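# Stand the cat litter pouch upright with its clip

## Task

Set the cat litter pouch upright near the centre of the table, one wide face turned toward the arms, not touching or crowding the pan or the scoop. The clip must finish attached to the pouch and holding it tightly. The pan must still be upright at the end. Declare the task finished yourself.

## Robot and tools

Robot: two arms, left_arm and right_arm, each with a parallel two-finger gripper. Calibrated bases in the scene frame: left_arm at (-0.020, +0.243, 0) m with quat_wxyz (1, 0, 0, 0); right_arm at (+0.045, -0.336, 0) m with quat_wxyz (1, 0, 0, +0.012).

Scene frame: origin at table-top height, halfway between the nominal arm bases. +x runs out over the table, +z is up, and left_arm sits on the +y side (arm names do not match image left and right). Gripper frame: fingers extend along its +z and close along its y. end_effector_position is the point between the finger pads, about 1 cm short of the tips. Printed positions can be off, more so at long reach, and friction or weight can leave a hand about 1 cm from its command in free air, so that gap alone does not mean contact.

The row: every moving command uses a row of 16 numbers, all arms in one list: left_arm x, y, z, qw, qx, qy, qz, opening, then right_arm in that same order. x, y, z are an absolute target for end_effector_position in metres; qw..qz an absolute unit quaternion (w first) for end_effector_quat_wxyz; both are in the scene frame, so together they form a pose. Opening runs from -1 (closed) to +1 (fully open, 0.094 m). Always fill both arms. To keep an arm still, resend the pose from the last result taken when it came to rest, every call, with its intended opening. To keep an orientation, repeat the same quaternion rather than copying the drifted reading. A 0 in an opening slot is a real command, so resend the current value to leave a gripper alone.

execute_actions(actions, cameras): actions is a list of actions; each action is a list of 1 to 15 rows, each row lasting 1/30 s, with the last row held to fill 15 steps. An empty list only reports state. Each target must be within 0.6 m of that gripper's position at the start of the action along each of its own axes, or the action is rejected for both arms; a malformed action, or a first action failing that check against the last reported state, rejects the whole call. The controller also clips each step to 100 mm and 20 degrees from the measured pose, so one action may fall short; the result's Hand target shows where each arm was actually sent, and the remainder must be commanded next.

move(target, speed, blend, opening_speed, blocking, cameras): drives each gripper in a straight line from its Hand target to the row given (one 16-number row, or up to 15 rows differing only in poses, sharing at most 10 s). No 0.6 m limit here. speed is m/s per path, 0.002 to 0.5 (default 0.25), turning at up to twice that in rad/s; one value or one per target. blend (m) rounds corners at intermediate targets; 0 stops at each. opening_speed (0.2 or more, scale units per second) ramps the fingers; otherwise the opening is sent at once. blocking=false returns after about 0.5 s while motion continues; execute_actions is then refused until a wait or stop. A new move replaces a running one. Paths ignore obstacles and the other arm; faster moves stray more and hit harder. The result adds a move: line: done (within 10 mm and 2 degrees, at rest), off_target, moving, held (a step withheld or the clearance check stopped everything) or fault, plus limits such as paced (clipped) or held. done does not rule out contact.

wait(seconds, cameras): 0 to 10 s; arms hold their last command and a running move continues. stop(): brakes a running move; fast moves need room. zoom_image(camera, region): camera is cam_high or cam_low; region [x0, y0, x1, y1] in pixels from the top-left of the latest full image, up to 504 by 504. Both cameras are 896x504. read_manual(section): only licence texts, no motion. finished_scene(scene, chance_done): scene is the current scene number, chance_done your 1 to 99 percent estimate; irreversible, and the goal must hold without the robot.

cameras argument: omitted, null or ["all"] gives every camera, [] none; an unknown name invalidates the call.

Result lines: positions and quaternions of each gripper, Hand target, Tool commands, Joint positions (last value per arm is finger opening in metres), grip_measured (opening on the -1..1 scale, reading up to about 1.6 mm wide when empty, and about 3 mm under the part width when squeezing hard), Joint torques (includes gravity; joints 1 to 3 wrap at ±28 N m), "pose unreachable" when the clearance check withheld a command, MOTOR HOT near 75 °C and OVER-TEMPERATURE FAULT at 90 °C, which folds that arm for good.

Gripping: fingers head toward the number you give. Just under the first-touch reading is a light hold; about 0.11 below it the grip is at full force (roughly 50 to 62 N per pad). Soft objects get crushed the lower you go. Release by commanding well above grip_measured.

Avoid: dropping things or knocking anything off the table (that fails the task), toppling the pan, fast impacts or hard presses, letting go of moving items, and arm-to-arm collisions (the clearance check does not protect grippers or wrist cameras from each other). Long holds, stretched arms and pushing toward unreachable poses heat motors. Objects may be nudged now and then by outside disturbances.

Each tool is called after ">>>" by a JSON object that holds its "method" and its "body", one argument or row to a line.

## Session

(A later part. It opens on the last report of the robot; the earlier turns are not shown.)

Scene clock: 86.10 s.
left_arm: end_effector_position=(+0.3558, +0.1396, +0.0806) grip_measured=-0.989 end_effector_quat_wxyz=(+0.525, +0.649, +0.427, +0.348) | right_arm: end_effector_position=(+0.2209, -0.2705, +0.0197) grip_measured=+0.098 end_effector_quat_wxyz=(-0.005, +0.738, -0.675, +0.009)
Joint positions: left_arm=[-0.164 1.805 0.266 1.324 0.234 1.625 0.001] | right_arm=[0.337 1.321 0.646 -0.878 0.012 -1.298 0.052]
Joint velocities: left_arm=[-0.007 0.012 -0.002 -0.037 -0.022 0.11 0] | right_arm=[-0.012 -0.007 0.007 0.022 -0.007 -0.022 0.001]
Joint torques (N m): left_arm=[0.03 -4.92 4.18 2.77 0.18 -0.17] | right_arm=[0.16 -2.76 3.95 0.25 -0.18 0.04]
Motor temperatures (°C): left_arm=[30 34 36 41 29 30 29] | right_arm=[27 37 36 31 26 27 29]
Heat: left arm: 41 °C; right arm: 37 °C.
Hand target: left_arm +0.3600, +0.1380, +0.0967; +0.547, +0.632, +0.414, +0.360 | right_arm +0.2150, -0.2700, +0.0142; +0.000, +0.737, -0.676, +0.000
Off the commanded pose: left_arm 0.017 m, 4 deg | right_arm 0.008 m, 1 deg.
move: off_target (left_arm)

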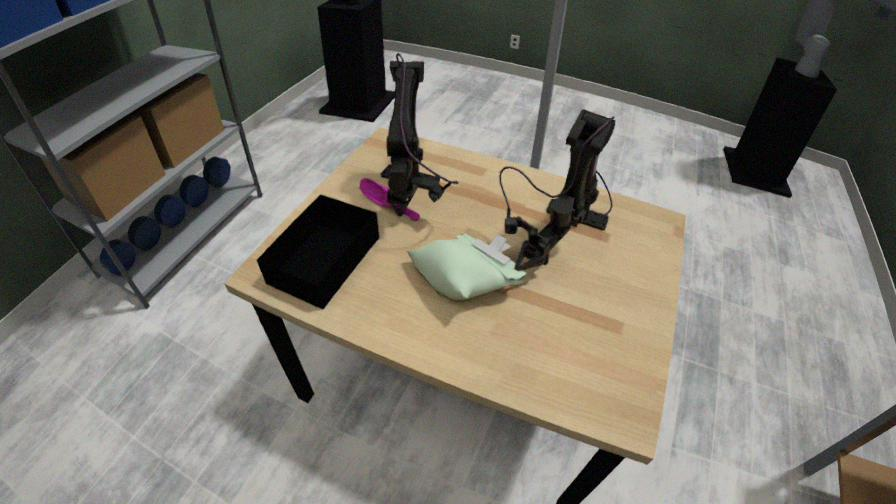

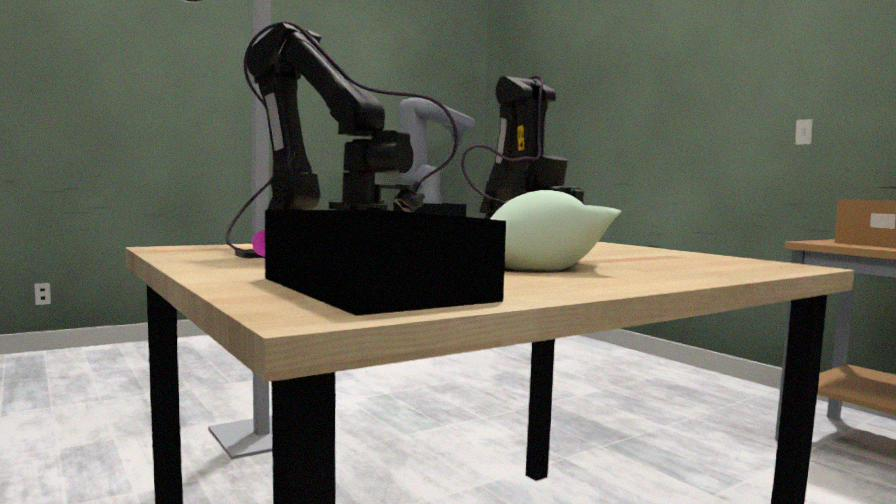

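>>> {"method": "move", "body": {
  "target": [
    [0.3600, 0.1380, 0.097, 0.5483, 0.6308, 0.4144, 0.3602, -1.0, 0.215, -0.27, 0.13, 0.0, 0.7373, -0.6756, 0.0, 0.1],
    [0.3600, 0.1380, 0.097, 0.5483, 0.6308, 0.4144, 0.3602, -1.0, 0.225, -0.125, 0.11, 0.4830, -0.8365, 0.2241, -0.1294, 0.1]
  ],
  "speed": 0.25,
  "blend": 0.03
}}

>>> {"method": "zoom_image", "body": {
  "camera": "cam_high",
  "region": [400, 180, 500, 260]
}}

Scene clock: 91.33 s.
left_arm: end_effector_position=(+0.3558, +0.1396, +0.0806) grip_measured=-0.989 end_effector_quat_wxyz=(+0.525, +0.649, +0.427, +0.348) | right_arm: end_effector_position=(+0.2289, -0.1257, +0.1241) grip_measured=+0.098 end_effector_quat_wxyz=(-0.486, +0.835, -0.217, +0.139)
Joint positions: left_arm=[-0.164 1.805 0.266 1.324 0.234 1.625 0.001] | right_arm=[0.595 0.721 0.302 -0.131 -0.364 -1.809 0.052]
Joint velocities: left_arm=[-0.002 -0.007 0.022 -0.066 0.066 -0.007 0] | right_arm=[-0.012 0.002 -0.002 0.037 0.022 -0.037 -0.003]
Joint torques (N m): left_arm=[0.39 -4.72 4.36 2.72 0.23 -0.17] | right_arm=[-0.2 -0.17 5.52 1.6 -0.37 0.03]
Motor temperatures (°C): left_arm=[30 34 36 41 29 30 29] | right_arm=[27 36 36 32 26 27 28]
Heat: left arm: 41 °C; right arm: 36 °C.
Hand target: left_arm +0.3600, +0.1380, +0.0967; +0.547, +0.632, +0.414, +0.360 | right_arm +0.2233, -0.1264, +0.1144; -0.482, +0.839, -0.219, +0.125
Off the commanded pose: left_arm 0.017 m, 4 deg | right_arm 0.015 m, 1 deg.
move: off_target (left_arm, right_arm)

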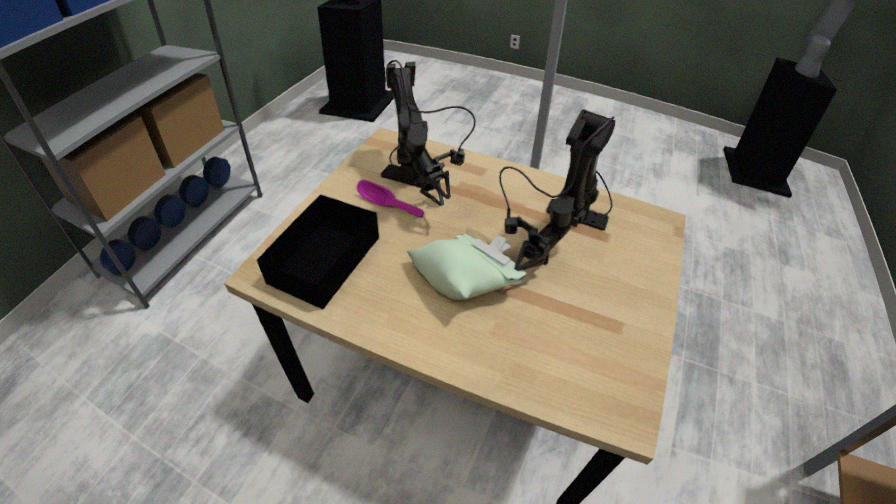

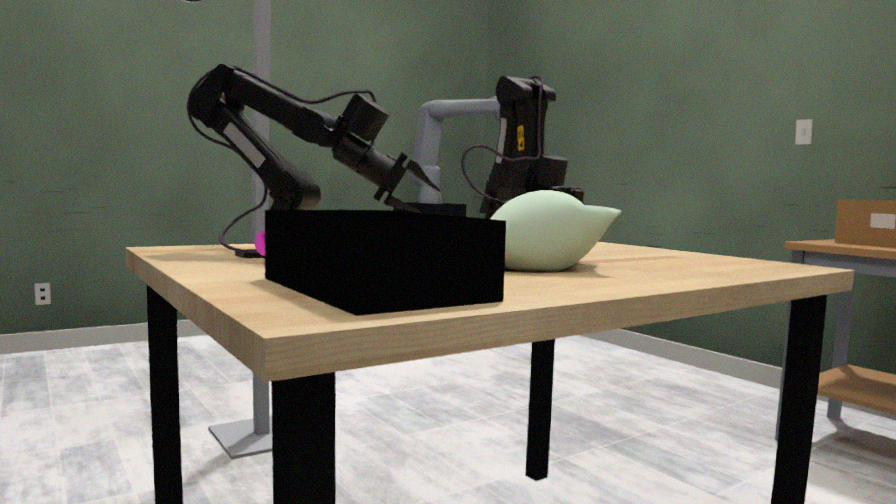

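Scaled by 5.040.

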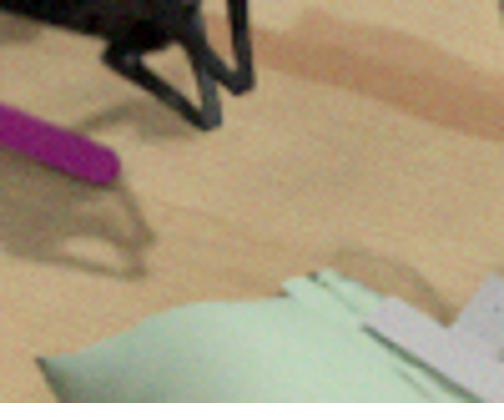

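>>> {"method": "zoom_image", "body": {
  "camera": "cam_high",
  "region": [445, 220, 485, 250]
}}

Scaled by 12.600.

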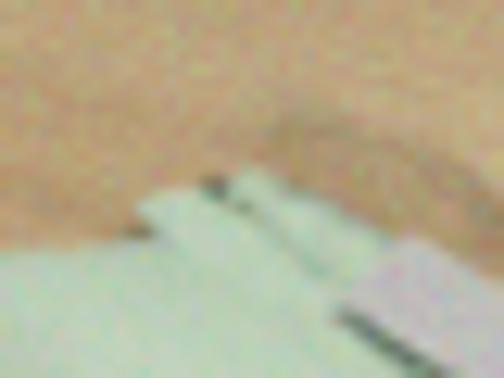

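>>> {"method": "move", "body": {
  "target": [
    [0.3600, 0.1380, 0.097, 0.5483, 0.6308, 0.4144, 0.3602, -1.0, 0.240, -0.092, 0.055, 0.4830, -0.8365, 0.2241, -0.1294, 0.1],
    [0.3600, 0.1380, 0.097, 0.5483, 0.6308, 0.4144, 0.3602, -1.0, 0.250, -0.074, 0.040, 0.4830, -0.8365, 0.2241, -0.1294, 0.1]
  ],
  "speed": 0.1
}}

>>> {"method": "zoom_image", "body": {
  "camera": "cam_high",
  "region": [430, 200, 490, 250]
}}

Scene clock: 93.73 s.
left_arm: end_effector_position=(+0.3558, +0.1396, +0.0806) grip_measured=-0.989 end_effector_quat_wxyz=(+0.525, +0.649, +0.427, +0.348) | right_arm: end_effector_position=(+0.2535, -0.0747, +0.0408) grip_measured=+0.098 end_effector_quat_wxyz=(-0.484, +0.836, -0.220, +0.136)
Joint positions: left_arm=[-0.164 1.805 0.266 1.324 0.234 1.625 0.001] | right_arm=[0.745 1.466 0.193 0.74 -0.235 -1.722 0.052]
Joint velocities: left_arm=[-0.012 -0.002 0.002 0.007 -0.037 -0.037 -0.002] | right_arm=[0.002 -0.017 0.002 0.007 -0.037 0.007 -0.001]
Joint torques (N m): left_arm=[0.02 -4.9 4.4 2.74 0.15 -0.16] | right_arm=[0.8 -3.06 4.78 1.69 -0.09 0.14]
Motor temperatures (°C): left_arm=[30 34 36 42 29 30 29] | right_arm=[27 36 36 33 26 27 28]
Heat: left arm: 42 °C; right arm: 36 °C.
Hand target: left_arm +0.3600, +0.1380, +0.0967; +0.547, +0.632, +0.414, +0.360 | right_arm +0.2513, -0.0732, +0.0384; -0.483, +0.837, -0.225, +0.128
Off the commanded pose: left_arm 0.017 m, 4 deg | right_arm 0.004 m, 1 deg.
move: off_target (left_arm)

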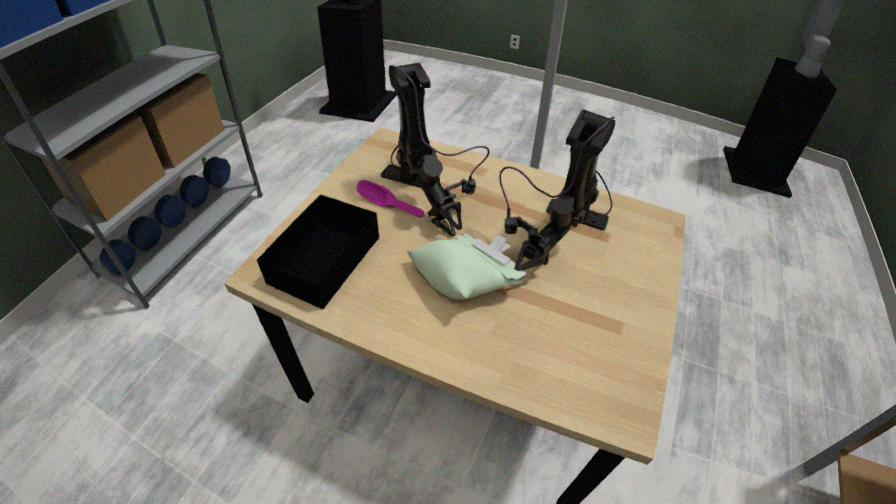

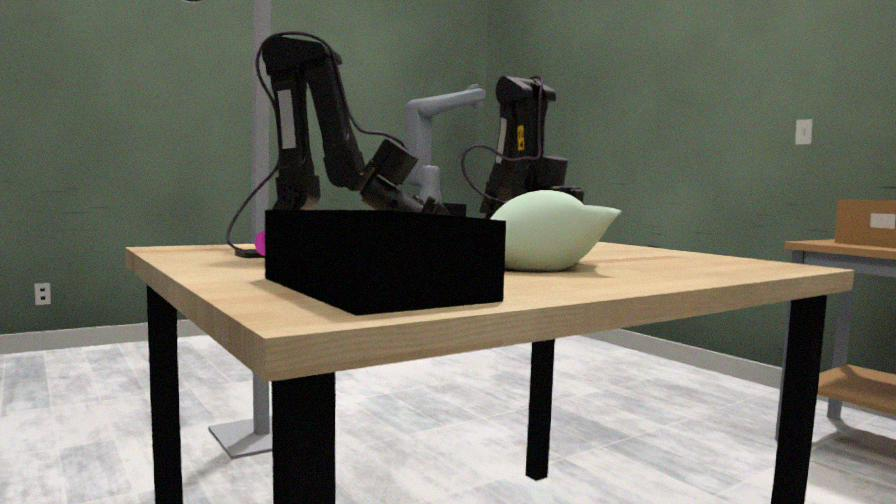

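Scaled by 8.400.

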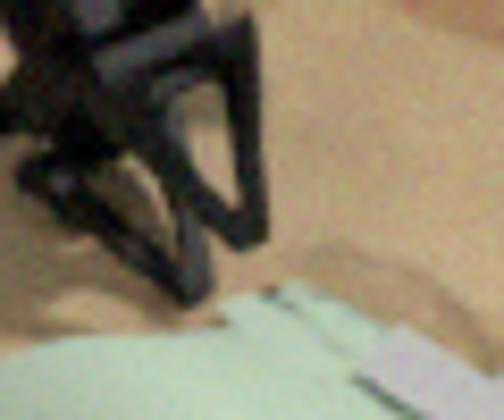

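>>> {"method": "move", "body": {
  "target": [0.3600, 0.1380, 0.097, 0.5483, 0.6308, 0.4144, 0.3602, -1.0, 0.268, -0.047, 0.033, 0.4830, -0.8365, 0.2241, -0.1294, 0.1],
  "speed": 0.05
}}

>>> {"method": "zoom_image", "body": {
  "camera": "cam_high",
  "region": [430, 200, 490, 250]
}}

Scene clock: 95.20 s.
left_arm: end_effector_position=(+0.3565, +0.1414, +0.0812) grip_measured=-0.989 end_effector_quat_wxyz=(+0.524, +0.647, +0.429, +0.351) | right_arm: end_effector_position=(+0.2673, -0.0506, +0.0376) grip_measured=+0.098 end_effector_quat_wxyz=(-0.491, +0.833, -0.216, +0.136)
Joint positions: left_arm=[-0.161 1.805 0.266 1.327 0.229 1.625 0.001] | right_arm=[0.777 1.615 0.278 0.823 -0.215 -1.708 0.052]
Joint velocities: left_arm=[-0.017 0.012 -0.002 0.007 -0.037 0.007 0] | right_arm=[-0.007 -0.007 -0.002 0.037 0.007 -0.022 0]
Joint torques (N m): left_arm=[0.05 -4.85 4.36 2.71 0.24 -0.17] | right_arm=[0.59 -3.12 5.85 1.53 -0.02 0.19]
Motor temperatures (°C): left_arm=[30 34 36 42 29 30 29] | right_arm=[27 36 36 33 26 27 28]
Heat: left arm: 42 °C; right arm: 36 °C.
Hand target: left_arm +0.3600, +0.1380, +0.0967; +0.547, +0.632, +0.414, +0.359 | right_arm +0.2682, -0.0473, +0.0328; -0.483, +0.836, -0.224, +0.129
Off the commanded pose: left_arm 0.017 m, 4 deg | right_arm 0.006 m, 2 deg.
move: off_target (left_arm)

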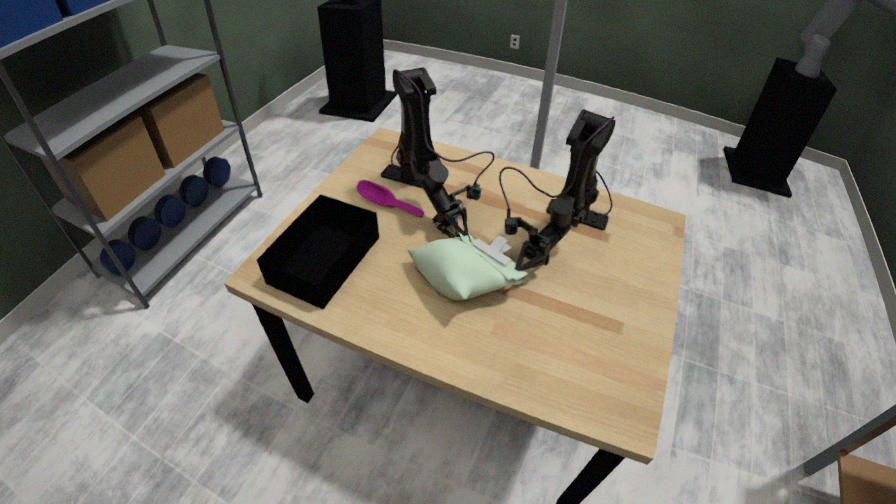

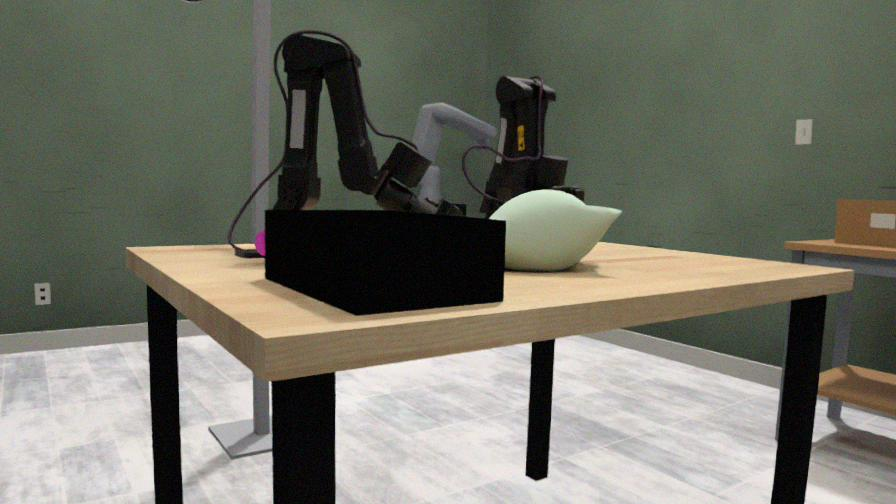

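Scaled by 8.400.

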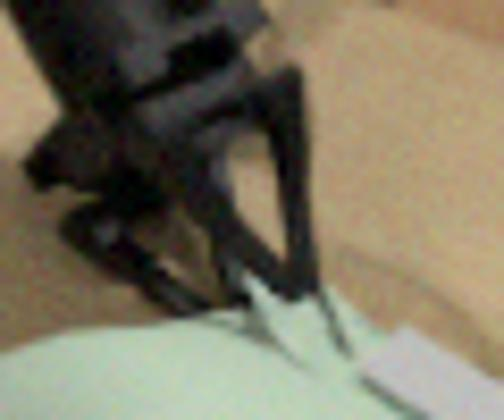

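>>> {"method": "zoom_image", "body": {
  "camera": "cam_high",
  "region": [445, 220, 485, 250]
}}

>>> {"method": "zoom_image", "body": {
  "camera": "cam_low",
  "region": [360, 120, 640, 290]
}}

Scaled by 12.600.

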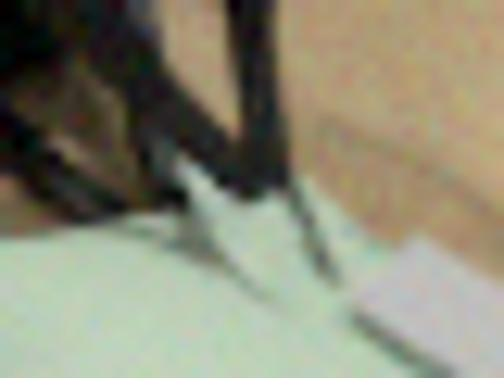

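Scaled by 1.800.

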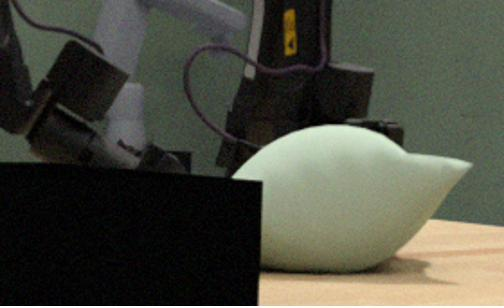

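>>> {"method": "move", "body": {
  "target": [0.3600, 0.1380, 0.097, 0.5483, 0.6308, 0.4144, 0.3602, -1.0, 0.268, -0.047, 0.033, 0.4830, -0.8365, 0.2241, -0.1294, -0.5],
  "speed": 0.05,
  "opening_speed": 0.6
}}

>>> {"method": "zoom_image", "body": {
  "camera": "cam_high",
  "region": [445, 220, 485, 250]
}}

Scene clock: 96.73 s.
left_arm: end_effector_position=(+0.3566, +0.1415, +0.0813) grip_measured=-0.989 end_effector_quat_wxyz=(+0.524, +0.647, +0.429, +0.352) | right_arm: end_effector_position=(+0.2646, -0.0559, +0.0260) grip_measured=-0.497 end_effector_quat_wxyz=(-0.470, +0.843, -0.225, +0.130)
Joint positions: left_arm=[-0.161 1.805 0.266 1.328 0.228 1.625 0.001] | right_arm=[0.777 1.623 0.278 0.78 -0.204 -1.706 0.024]
Joint velocities: left_arm=[-0.002 -0.017 0.017 -0.022 0.037 -0.051 0] | right_arm=[0.017 0.002 -0.002 0.051 -0.007 0.051 0.001]
Joint torques (N m): left_arm=[0.16 -4.85 4.38 2.7 0.27 -0.16] | right_arm=[0.91 -3.96 5.9 1.86 -0.16 0.14]
Motor temperatures (°C): left_arm=[30 34 36 42 29 30 29] | right_arm=[27 36 36 34 26 27 28]
Heat: left arm: 42 °C; right arm: 36 °C.
Hand target: left_arm +0.3600, +0.1381, +0.0968; +0.547, +0.632, +0.414, +0.360 | right_arm +0.2678, -0.0472, +0.0331; -0.483, +0.837, -0.224, +0.129
Off the commanded pose: left_arm 0.016 m, 4 deg | right_arm 0.012 m, 2 deg.
move: off_target (left_arm, right_arm)

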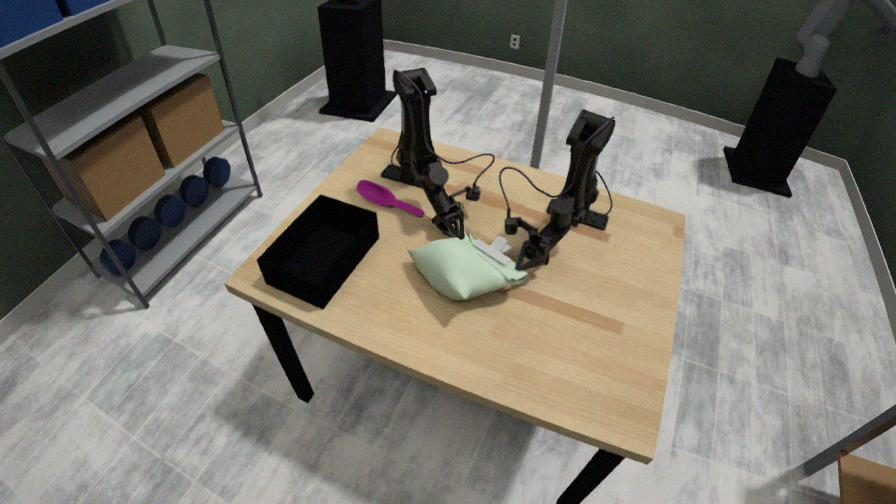

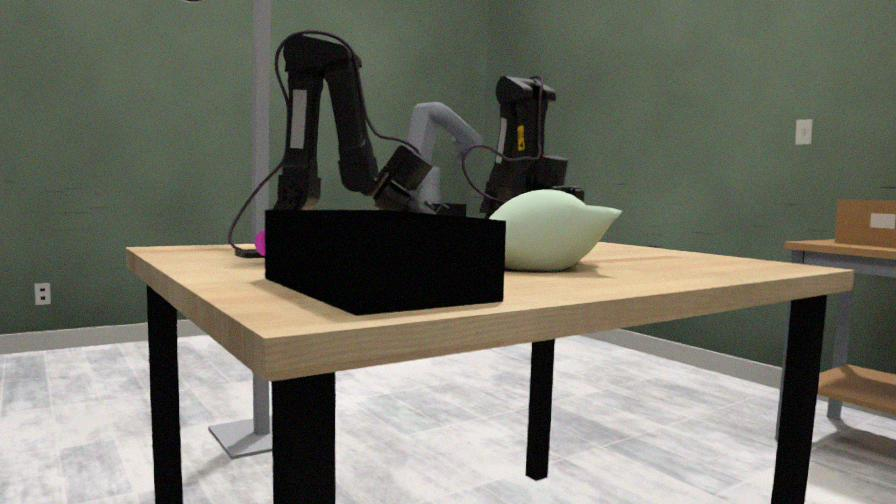

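Scaled by 12.600.

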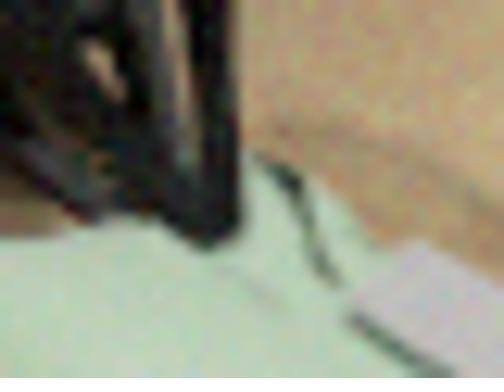

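>>> {"method": "move", "body": {
  "target": [0.3600, 0.1380, 0.097, 0.5483, 0.6308, 0.4144, 0.3602, -1.0, 0.270, -0.045, 0.028, 0.4830, -0.8365, 0.2241, -0.1294, -1.0],
  "speed": 0.05,
  "opening_speed": 0.6
}}

>>> {"method": "zoom_image", "body": {
  "camera": "cam_high",
  "region": [445, 220, 485, 250]
}}

Scene clock: 98.43 s.
left_arm: end_effector_position=(+0.3575, +0.1437, +0.0819) grip_measured=-0.989 end_effector_quat_wxyz=(+0.522, +0.644, +0.431, +0.355) | right_arm: end_effector_position=(+0.2643, -0.0548, +0.0200) grip_measured=-0.987 end_effector_quat_wxyz=(-0.469, +0.844, -0.226, +0.127)
Joint positions: left_arm=[-0.159 1.805 0.266 1.33 0.221 1.625 0.001] | right_arm=[0.779 1.661 0.278 0.814 -0.205 -1.703 0.001]
Joint velocities: left_arm=[-0.002 -0.022 0.017 0.051 -0.022 -0.037 -0.001] | right_arm=[0.012 -0.002 0.007 -0.022 -0.051 -0.037 0]
Joint torques (N m): left_arm=[-0.25 -4.89 4.26 2.67 0.31 -0.17] | right_arm=[0.54 -4.03 6.04 1.83 -0.14 0.11]
Motor temperatures (°C): left_arm=[30 34 36 42 29 30 29] | right_arm=[27 36 36 34 26 27 28]
Heat: left arm: 42 °C; right arm: 36 °C.
Hand target: left_arm +0.3599, +0.1380, +0.0967; +0.547, +0.632, +0.414, +0.360 | right_arm +0.2697, -0.0455, +0.0282; -0.483, +0.837, -0.224, +0.129
Off the commanded pose: left_arm 0.016 m, 4 deg | right_arm 0.014 m, 2 deg.
move: off_target (left_arm, right_arm)

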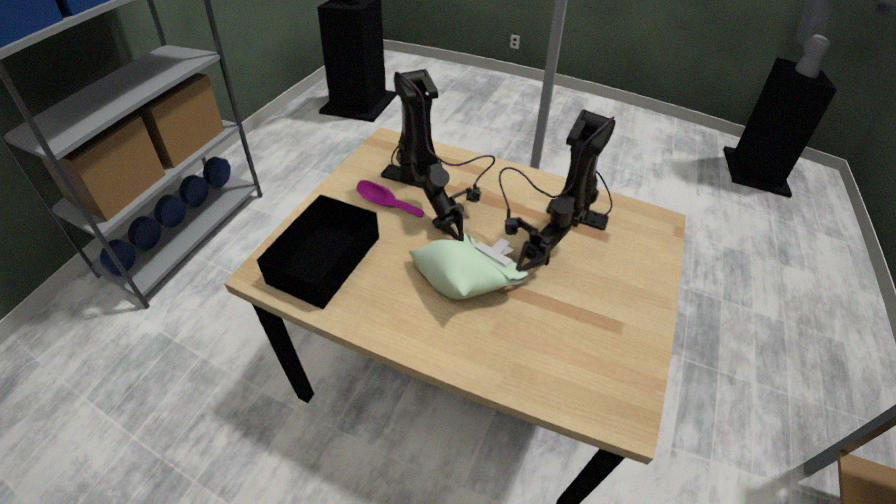

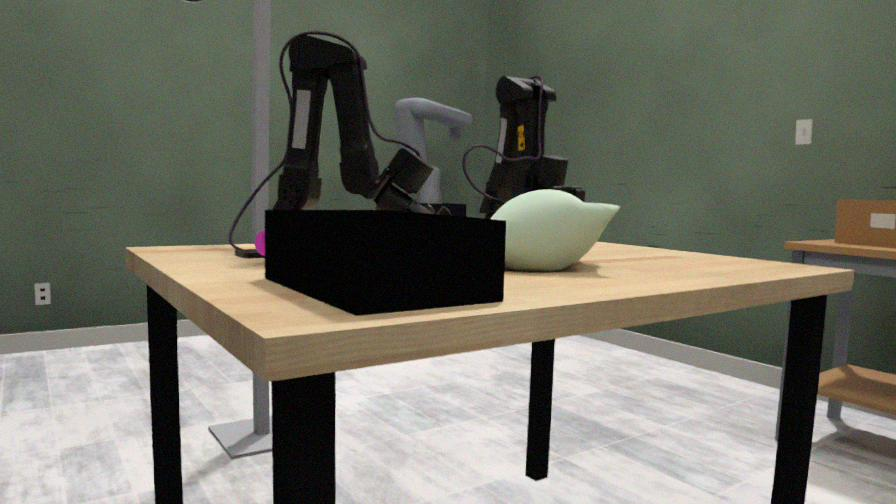

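Scaled by 12.600.

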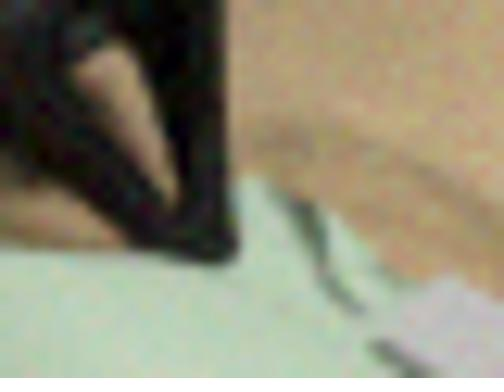

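>>> {"method": "move", "body": {
  "target": [0.3600, 0.1380, 0.097, 0.5483, 0.6308, 0.4144, 0.3602, -1.0, 0.268, -0.047, 0.075, 0.4830, -0.8365, 0.2241, -0.1294, -1.0],
  "speed": 0.06
}}

>>> {"method": "zoom_image", "body": {
  "camera": "cam_high",
  "region": [430, 200, 510, 270]
}}

>>> {"method": "zoom_image", "body": {
  "camera": "cam_high",
  "region": [445, 220, 485, 250]
}}

Scene clock: 100.00 s.
left_arm: end_effector_position=(+0.3575, +0.1436, +0.0821) grip_measured=-0.989 end_effector_quat_wxyz=(+0.523, +0.644, +0.431, +0.355) | right_arm: end_effector_position=(+0.2630, -0.0614, +0.0508) grip_measured=-0.987 end_effector_quat_wxyz=(-0.450, +0.852, -0.236, +0.127)
Joint positions: left_arm=[-0.159 1.805 0.266 1.331 0.221 1.625 0.001] | right_arm=[0.779 1.417 0.336 0.472 -0.184 -1.703 0.001]
Joint velocities: left_arm=[-0.007 0.002 0.017 0.007 0.022 0.037 0] | right_arm=[-0.012 0.012 -0.007 -0.007 -0.022 0.007 0]
Joint torques (N m): left_arm=[-0.1 -5.09 4.41 2.67 0.32 -0.16] | right_arm=[0.32 -6.17 8.16 1.79 -0.34 0.09]
Motor temperatures (°C): left_arm=[30 34 36 43 29 30 29] | right_arm=[27 36 36 35 26 27 28]
Heat: left arm: 43 °C; right arm: 36 °C.
Hand target: left_arm +0.3599, +0.1381, +0.0968; +0.547, +0.632, +0.414, +0.360 | right_arm +0.2674, -0.0480, +0.0759; -0.483, +0.837, -0.224, +0.129
Off the commanded pose: left_arm 0.016 m, 4 deg | right_arm 0.029 m, 4 deg.
move: off_target (left_arm, right_arm)

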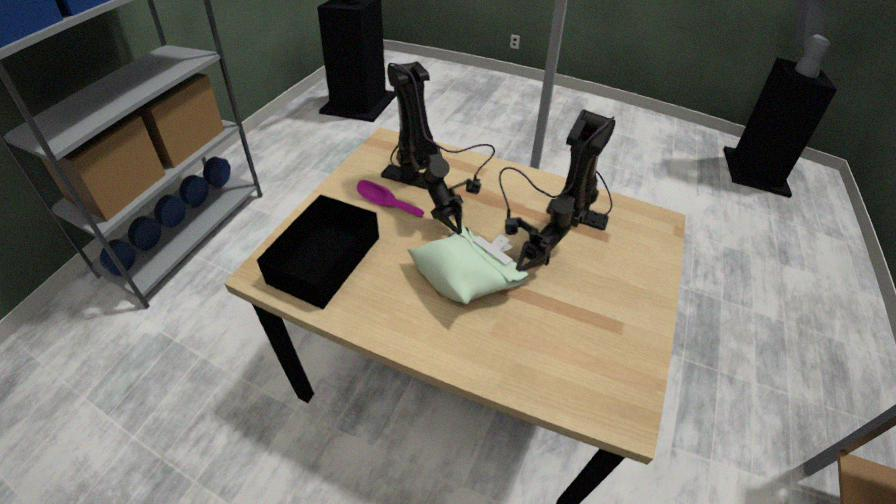

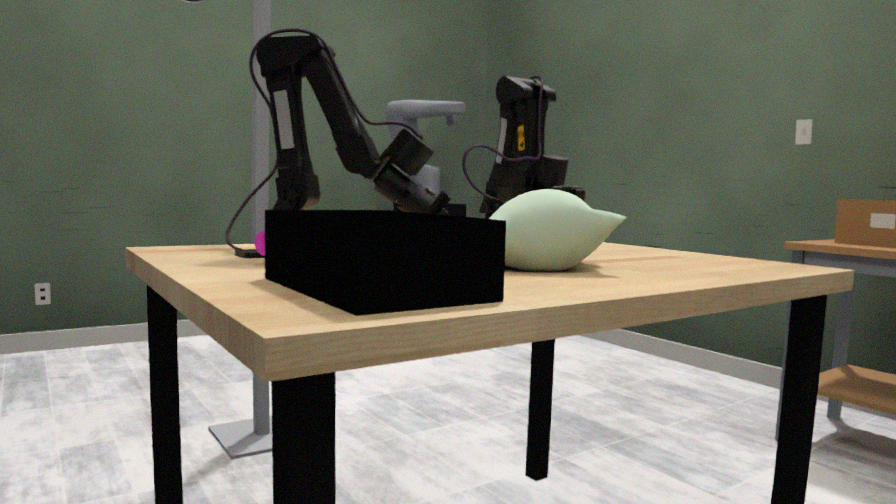

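Scaled by 6.300.

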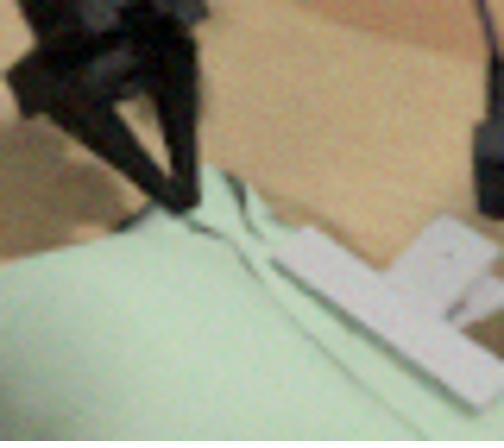

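Scaled by 12.600.

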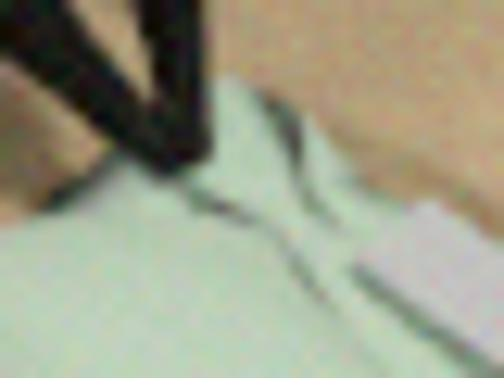

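>>> {"method": "move", "body": {
  "target": [0.363, 0.140, 0.155, 0.4811, 0.6869, 0.4461, 0.3124, -1.0, 0.267, -0.056, 0.145, 0.4981, -0.7849, 0.3660, -0.0436, -1.0],
  "speed": 0.08
}}

>>> {"method": "zoom_image", "body": {
  "camera": "cam_high",
  "region": [390, 170, 570, 310]
}}

>>> {"method": "zoom_image", "body": {
  "camera": "cam_low",
  "region": [360, 100, 680, 290]
}}

Scene clock: 106.07 s.
left_arm: end_effector_position=(+0.3517, +0.1426, +0.1197) grip_measured=-0.989 end_effector_quat_wxyz=(+0.449, +0.705, +0.468, +0.287) | right_arm: end_effector_position=(+0.2535, -0.0673, +0.1097) grip_measured=-0.987 end_effector_quat_wxyz=(-0.454, +0.809, -0.373, +0.032)
Joint positions: left_arm=[-0.159 1.34 0.474 0.407 0.232 1.666 0] | right_arm=[0.767 1.151 0.489 0.018 -0.224 -1.375 0.001]
Joint velocities: left_arm=[0.002 0.007 -0.002 0.022 -0.066 0.022 0] | right_arm=[-0.017 -0.012 0.017 -0.051 -0.022 -0.051 0]
Joint torques (N m): left_arm=[0.46 -6.8 9.92 2.23 0.21 -0.02] | right_arm=[-0.76 -5.49 10.91 1.83 -0.18 0.14]
Motor temperatures (°C): left_arm=[30 35 37 44 29 30 29] | right_arm=[27 37 37 37 26 27 28]
Heat: left arm: 44 °C; right arm: 37 °C.
Hand target: left_arm +0.3618, +0.1402, +0.1549; +0.481, +0.686, +0.447, +0.313 | right_arm +0.2651, -0.0582, +0.1461; -0.498, +0.785, -0.365, +0.044
Off the commanded pose: left_arm 0.037 m, 6 deg | right_arm 0.039 m, 6 deg.
move: off_target (left_arm, right_arm)

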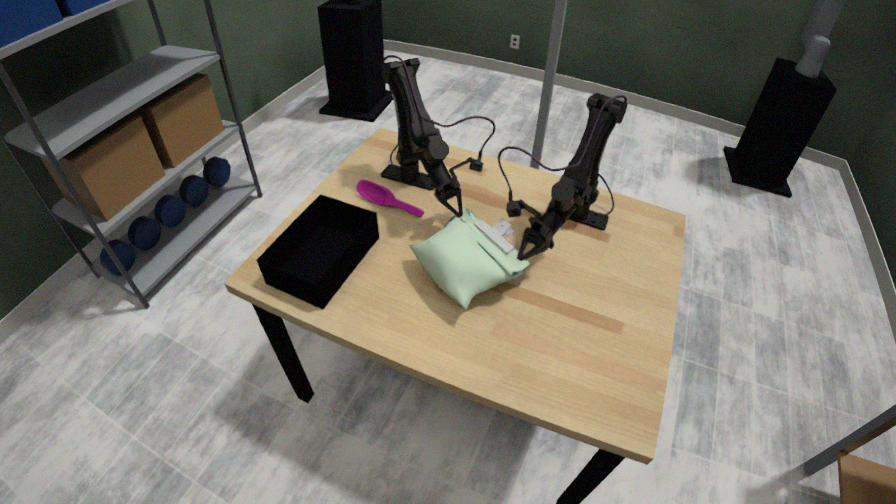

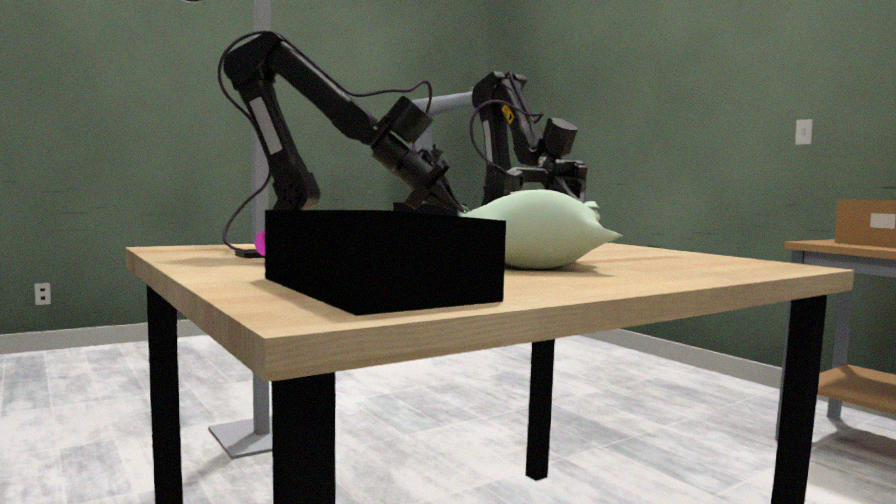

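Scaled by 2.800.

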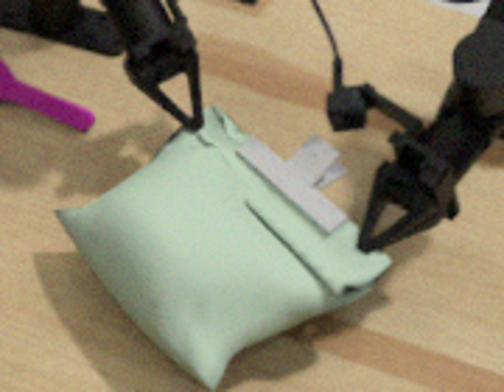

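Scaled by 1.575.

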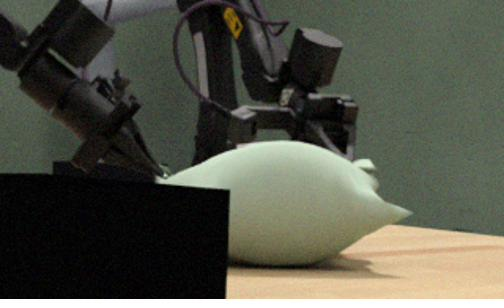

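>>> {"method": "move", "body": {
  "target": [0.342, 0.137, 0.235, 0.3462, 0.7424, 0.5198, 0.2424, -1.0, 0.268, -0.067, 0.228, 0.4931, -0.7051, 0.5029, 0.0825, -1.0],
  "speed": 0.09
}}

>>> {"method": "zoom_image", "body": {
  "camera": "cam_high",
  "region": [390, 170, 570, 310]
}}

>>> {"method": "zoom_image", "body": {
  "camera": "cam_low",
  "region": [360, 100, 680, 290]
}}

Scene clock: 109.40 s.
left_arm: end_effector_position=(+0.3301, +0.1436, +0.2024) grip_measured=-0.990 end_effector_quat_wxyz=(+0.308, +0.757, +0.532, +0.220) | right_arm: end_effector_position=(+0.2520, -0.0743, +0.1846) grip_measured=-0.988 end_effector_quat_wxyz=(-0.436, +0.729, -0.518, -0.099)
Joint positions: left_arm=[-0.247 1.254 1.055 -0.596 0.064 1.644 0] | right_arm=[0.678 1.076 0.78 -0.405 -0.373 -1.029 0.001]
Joint velocities: left_arm=[-0.022 -0.022 -0.012 0.007 0.007 -0.022 0.001] | right_arm=[0.007 -0.017 -0.002 -0.007 -0.051 -0.051 0.001]
Joint torques (N m): left_arm=[-0.51 -4.59 12.22 2.04 0.09 -0.12] | right_arm=[-1.36 -5.42 12.1 1.94 -0.15 0.13]
Motor temperatures (°C): left_arm=[30 35 38 44 29 30 29] | right_arm=[27 37 38 37 26 27 28]
Heat: left arm: 44 °C; right arm: 38 °C.
Hand target: left_arm +0.3407, +0.1378, +0.2354; +0.345, +0.741, +0.522, +0.244 | right_arm +0.2648, -0.0704, +0.2285; -0.493, +0.706, -0.502, -0.082
Off the commanded pose: left_arm 0.035 m, 6 deg | right_arm 0.047 m, 8 deg.
move: off_target (left_arm, right_arm)

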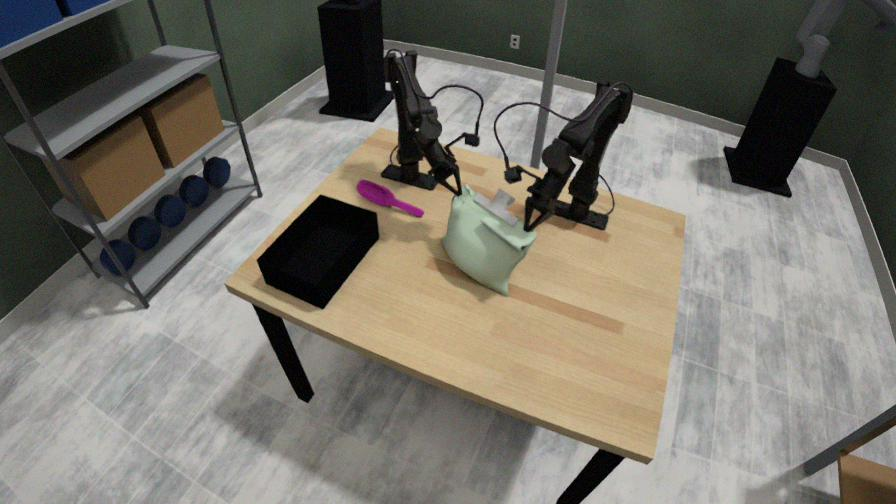

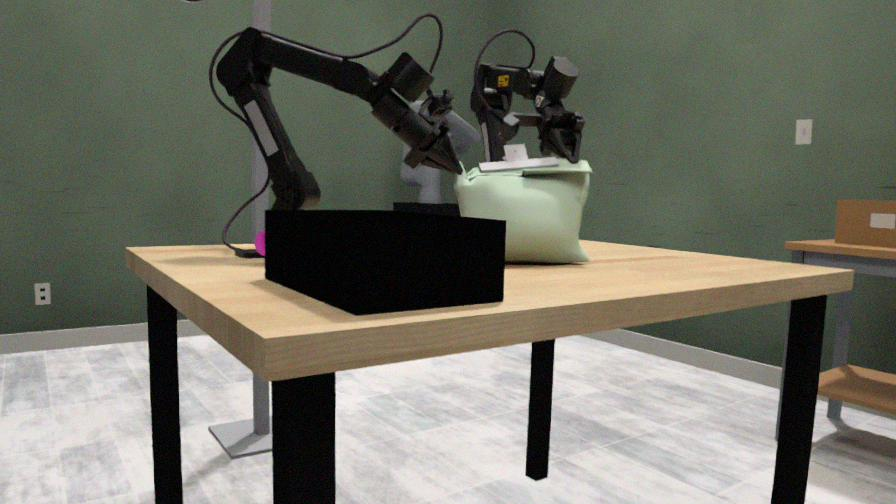

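Scaled by 2.800.

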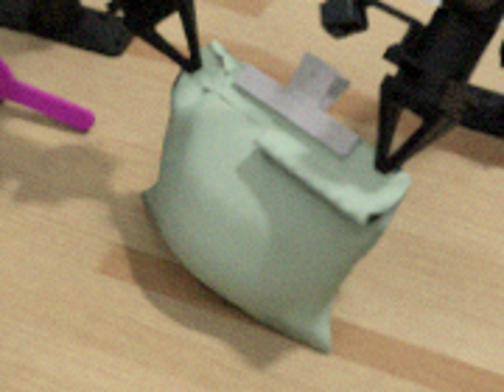

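Scaled by 1.575.

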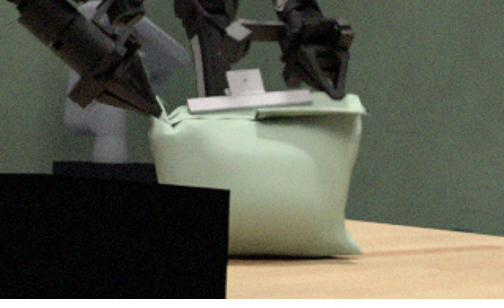

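>>> {"method": "move", "body": {
  "target": [
    [0.311, 0.131, 0.290, 0.2620, 0.7199, 0.6040, 0.2198, -1.0, 0.273, -0.083, 0.285, 0.4440, -0.6682, 0.5707, 0.1749, -1.0],
    [0.275, 0.117, 0.290, 0.1830, 0.6830, 0.6830, 0.1830, -1.0, 0.275, -0.101, 0.288, 0.3807, -0.6300, 0.6300, 0.2473, -1.0]
  ],
  "speed": 0.08,
  "blend": 0.02
}}

>>> {"method": "zoom_image", "body": {
  "camera": "cam_high",
  "region": [390, 150, 570, 300]
}}

>>> {"method": "zoom_image", "body": {
  "camera": "cam_low",
  "region": [360, 80, 680, 290]
}}

Scene clock: 114.07 s.
left_arm: end_effector_position=(+0.2655, +0.1218, +0.2670) grip_measured=-0.990 end_effector_quat_wxyz=(+0.140, +0.695, +0.685, +0.168) | right_arm: end_effector_position=(+0.2607, -0.1100, +0.2554) grip_measured=-0.988 end_effector_quat_wxyz=(-0.330, +0.635, -0.652, -0.250)
Joint positions: left_arm=[-0.549 1.473 1.695 -1.429 -0.254 1.083 0] | right_arm=[0.415 1.243 1.256 -1.017 -0.678 -0.902 0.001]
Joint velocities: left_arm=[-0.007 -0.007 0.012 -0.007 0.022 -0.007 -0.001] | right_arm=[0.002 0.007 0.002 0.007 0.022 0.051 -0.001]
Joint torques (N m): left_arm=[-0.54 -5.46 10.91 1.31 -0.42 -0.08] | right_arm=[-1.25 -4.07 11.51 1.6 -0.74 0.23]
Motor temperatures (°C): left_arm=[30 35 40 43 29 30 29] | right_arm=[27 37 40 38 26 27 28]
Heat: left arm: 43 °C; right arm: 40 °C.
Hand target: left_arm +0.2737, +0.1185, +0.2908; +0.181, +0.681, +0.684, +0.187 | right_arm +0.2727, -0.1043, +0.2879; -0.382, +0.631, -0.629, -0.245
Off the commanded pose: left_arm 0.025 m, 5 deg | right_arm 0.037 m, 6 deg.
move: off_target (left_arm, right_arm)

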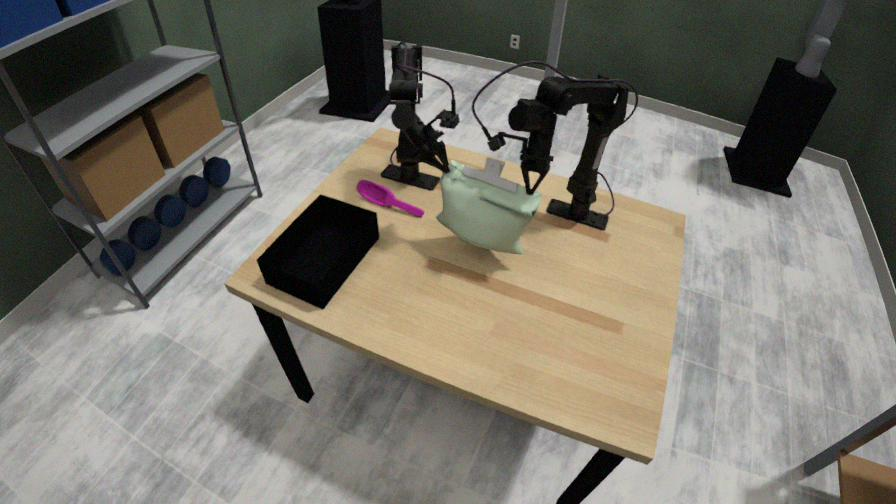

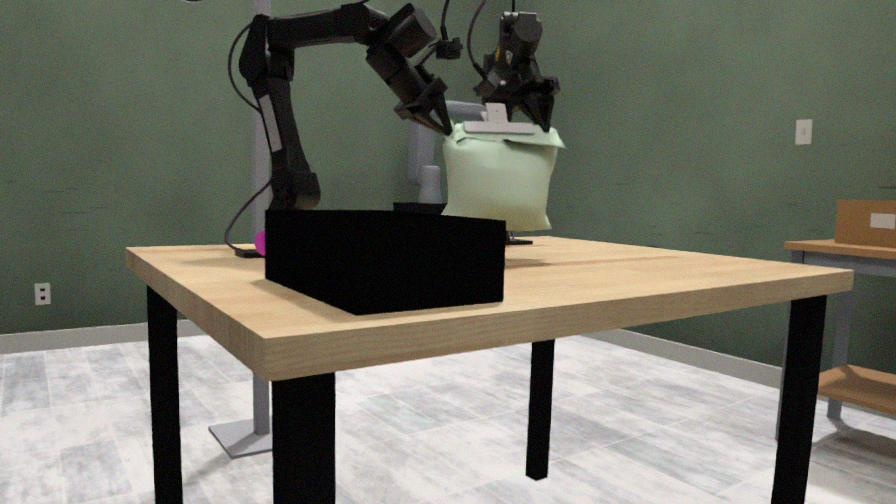

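Scaled by 2.800.

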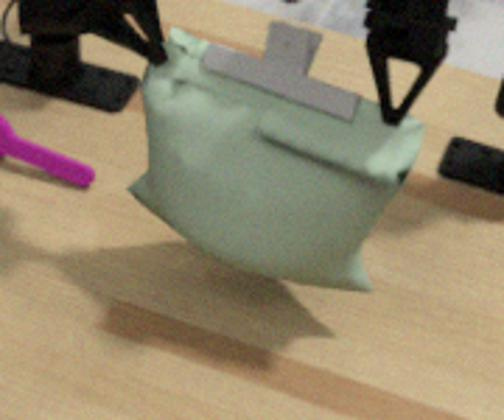

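Scaled by 1.575.

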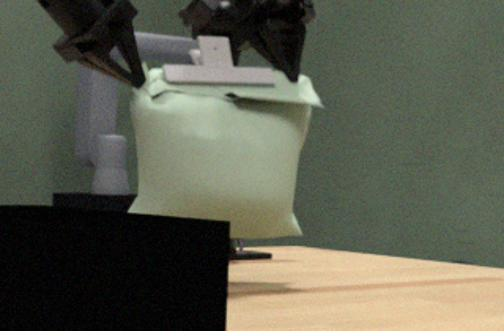

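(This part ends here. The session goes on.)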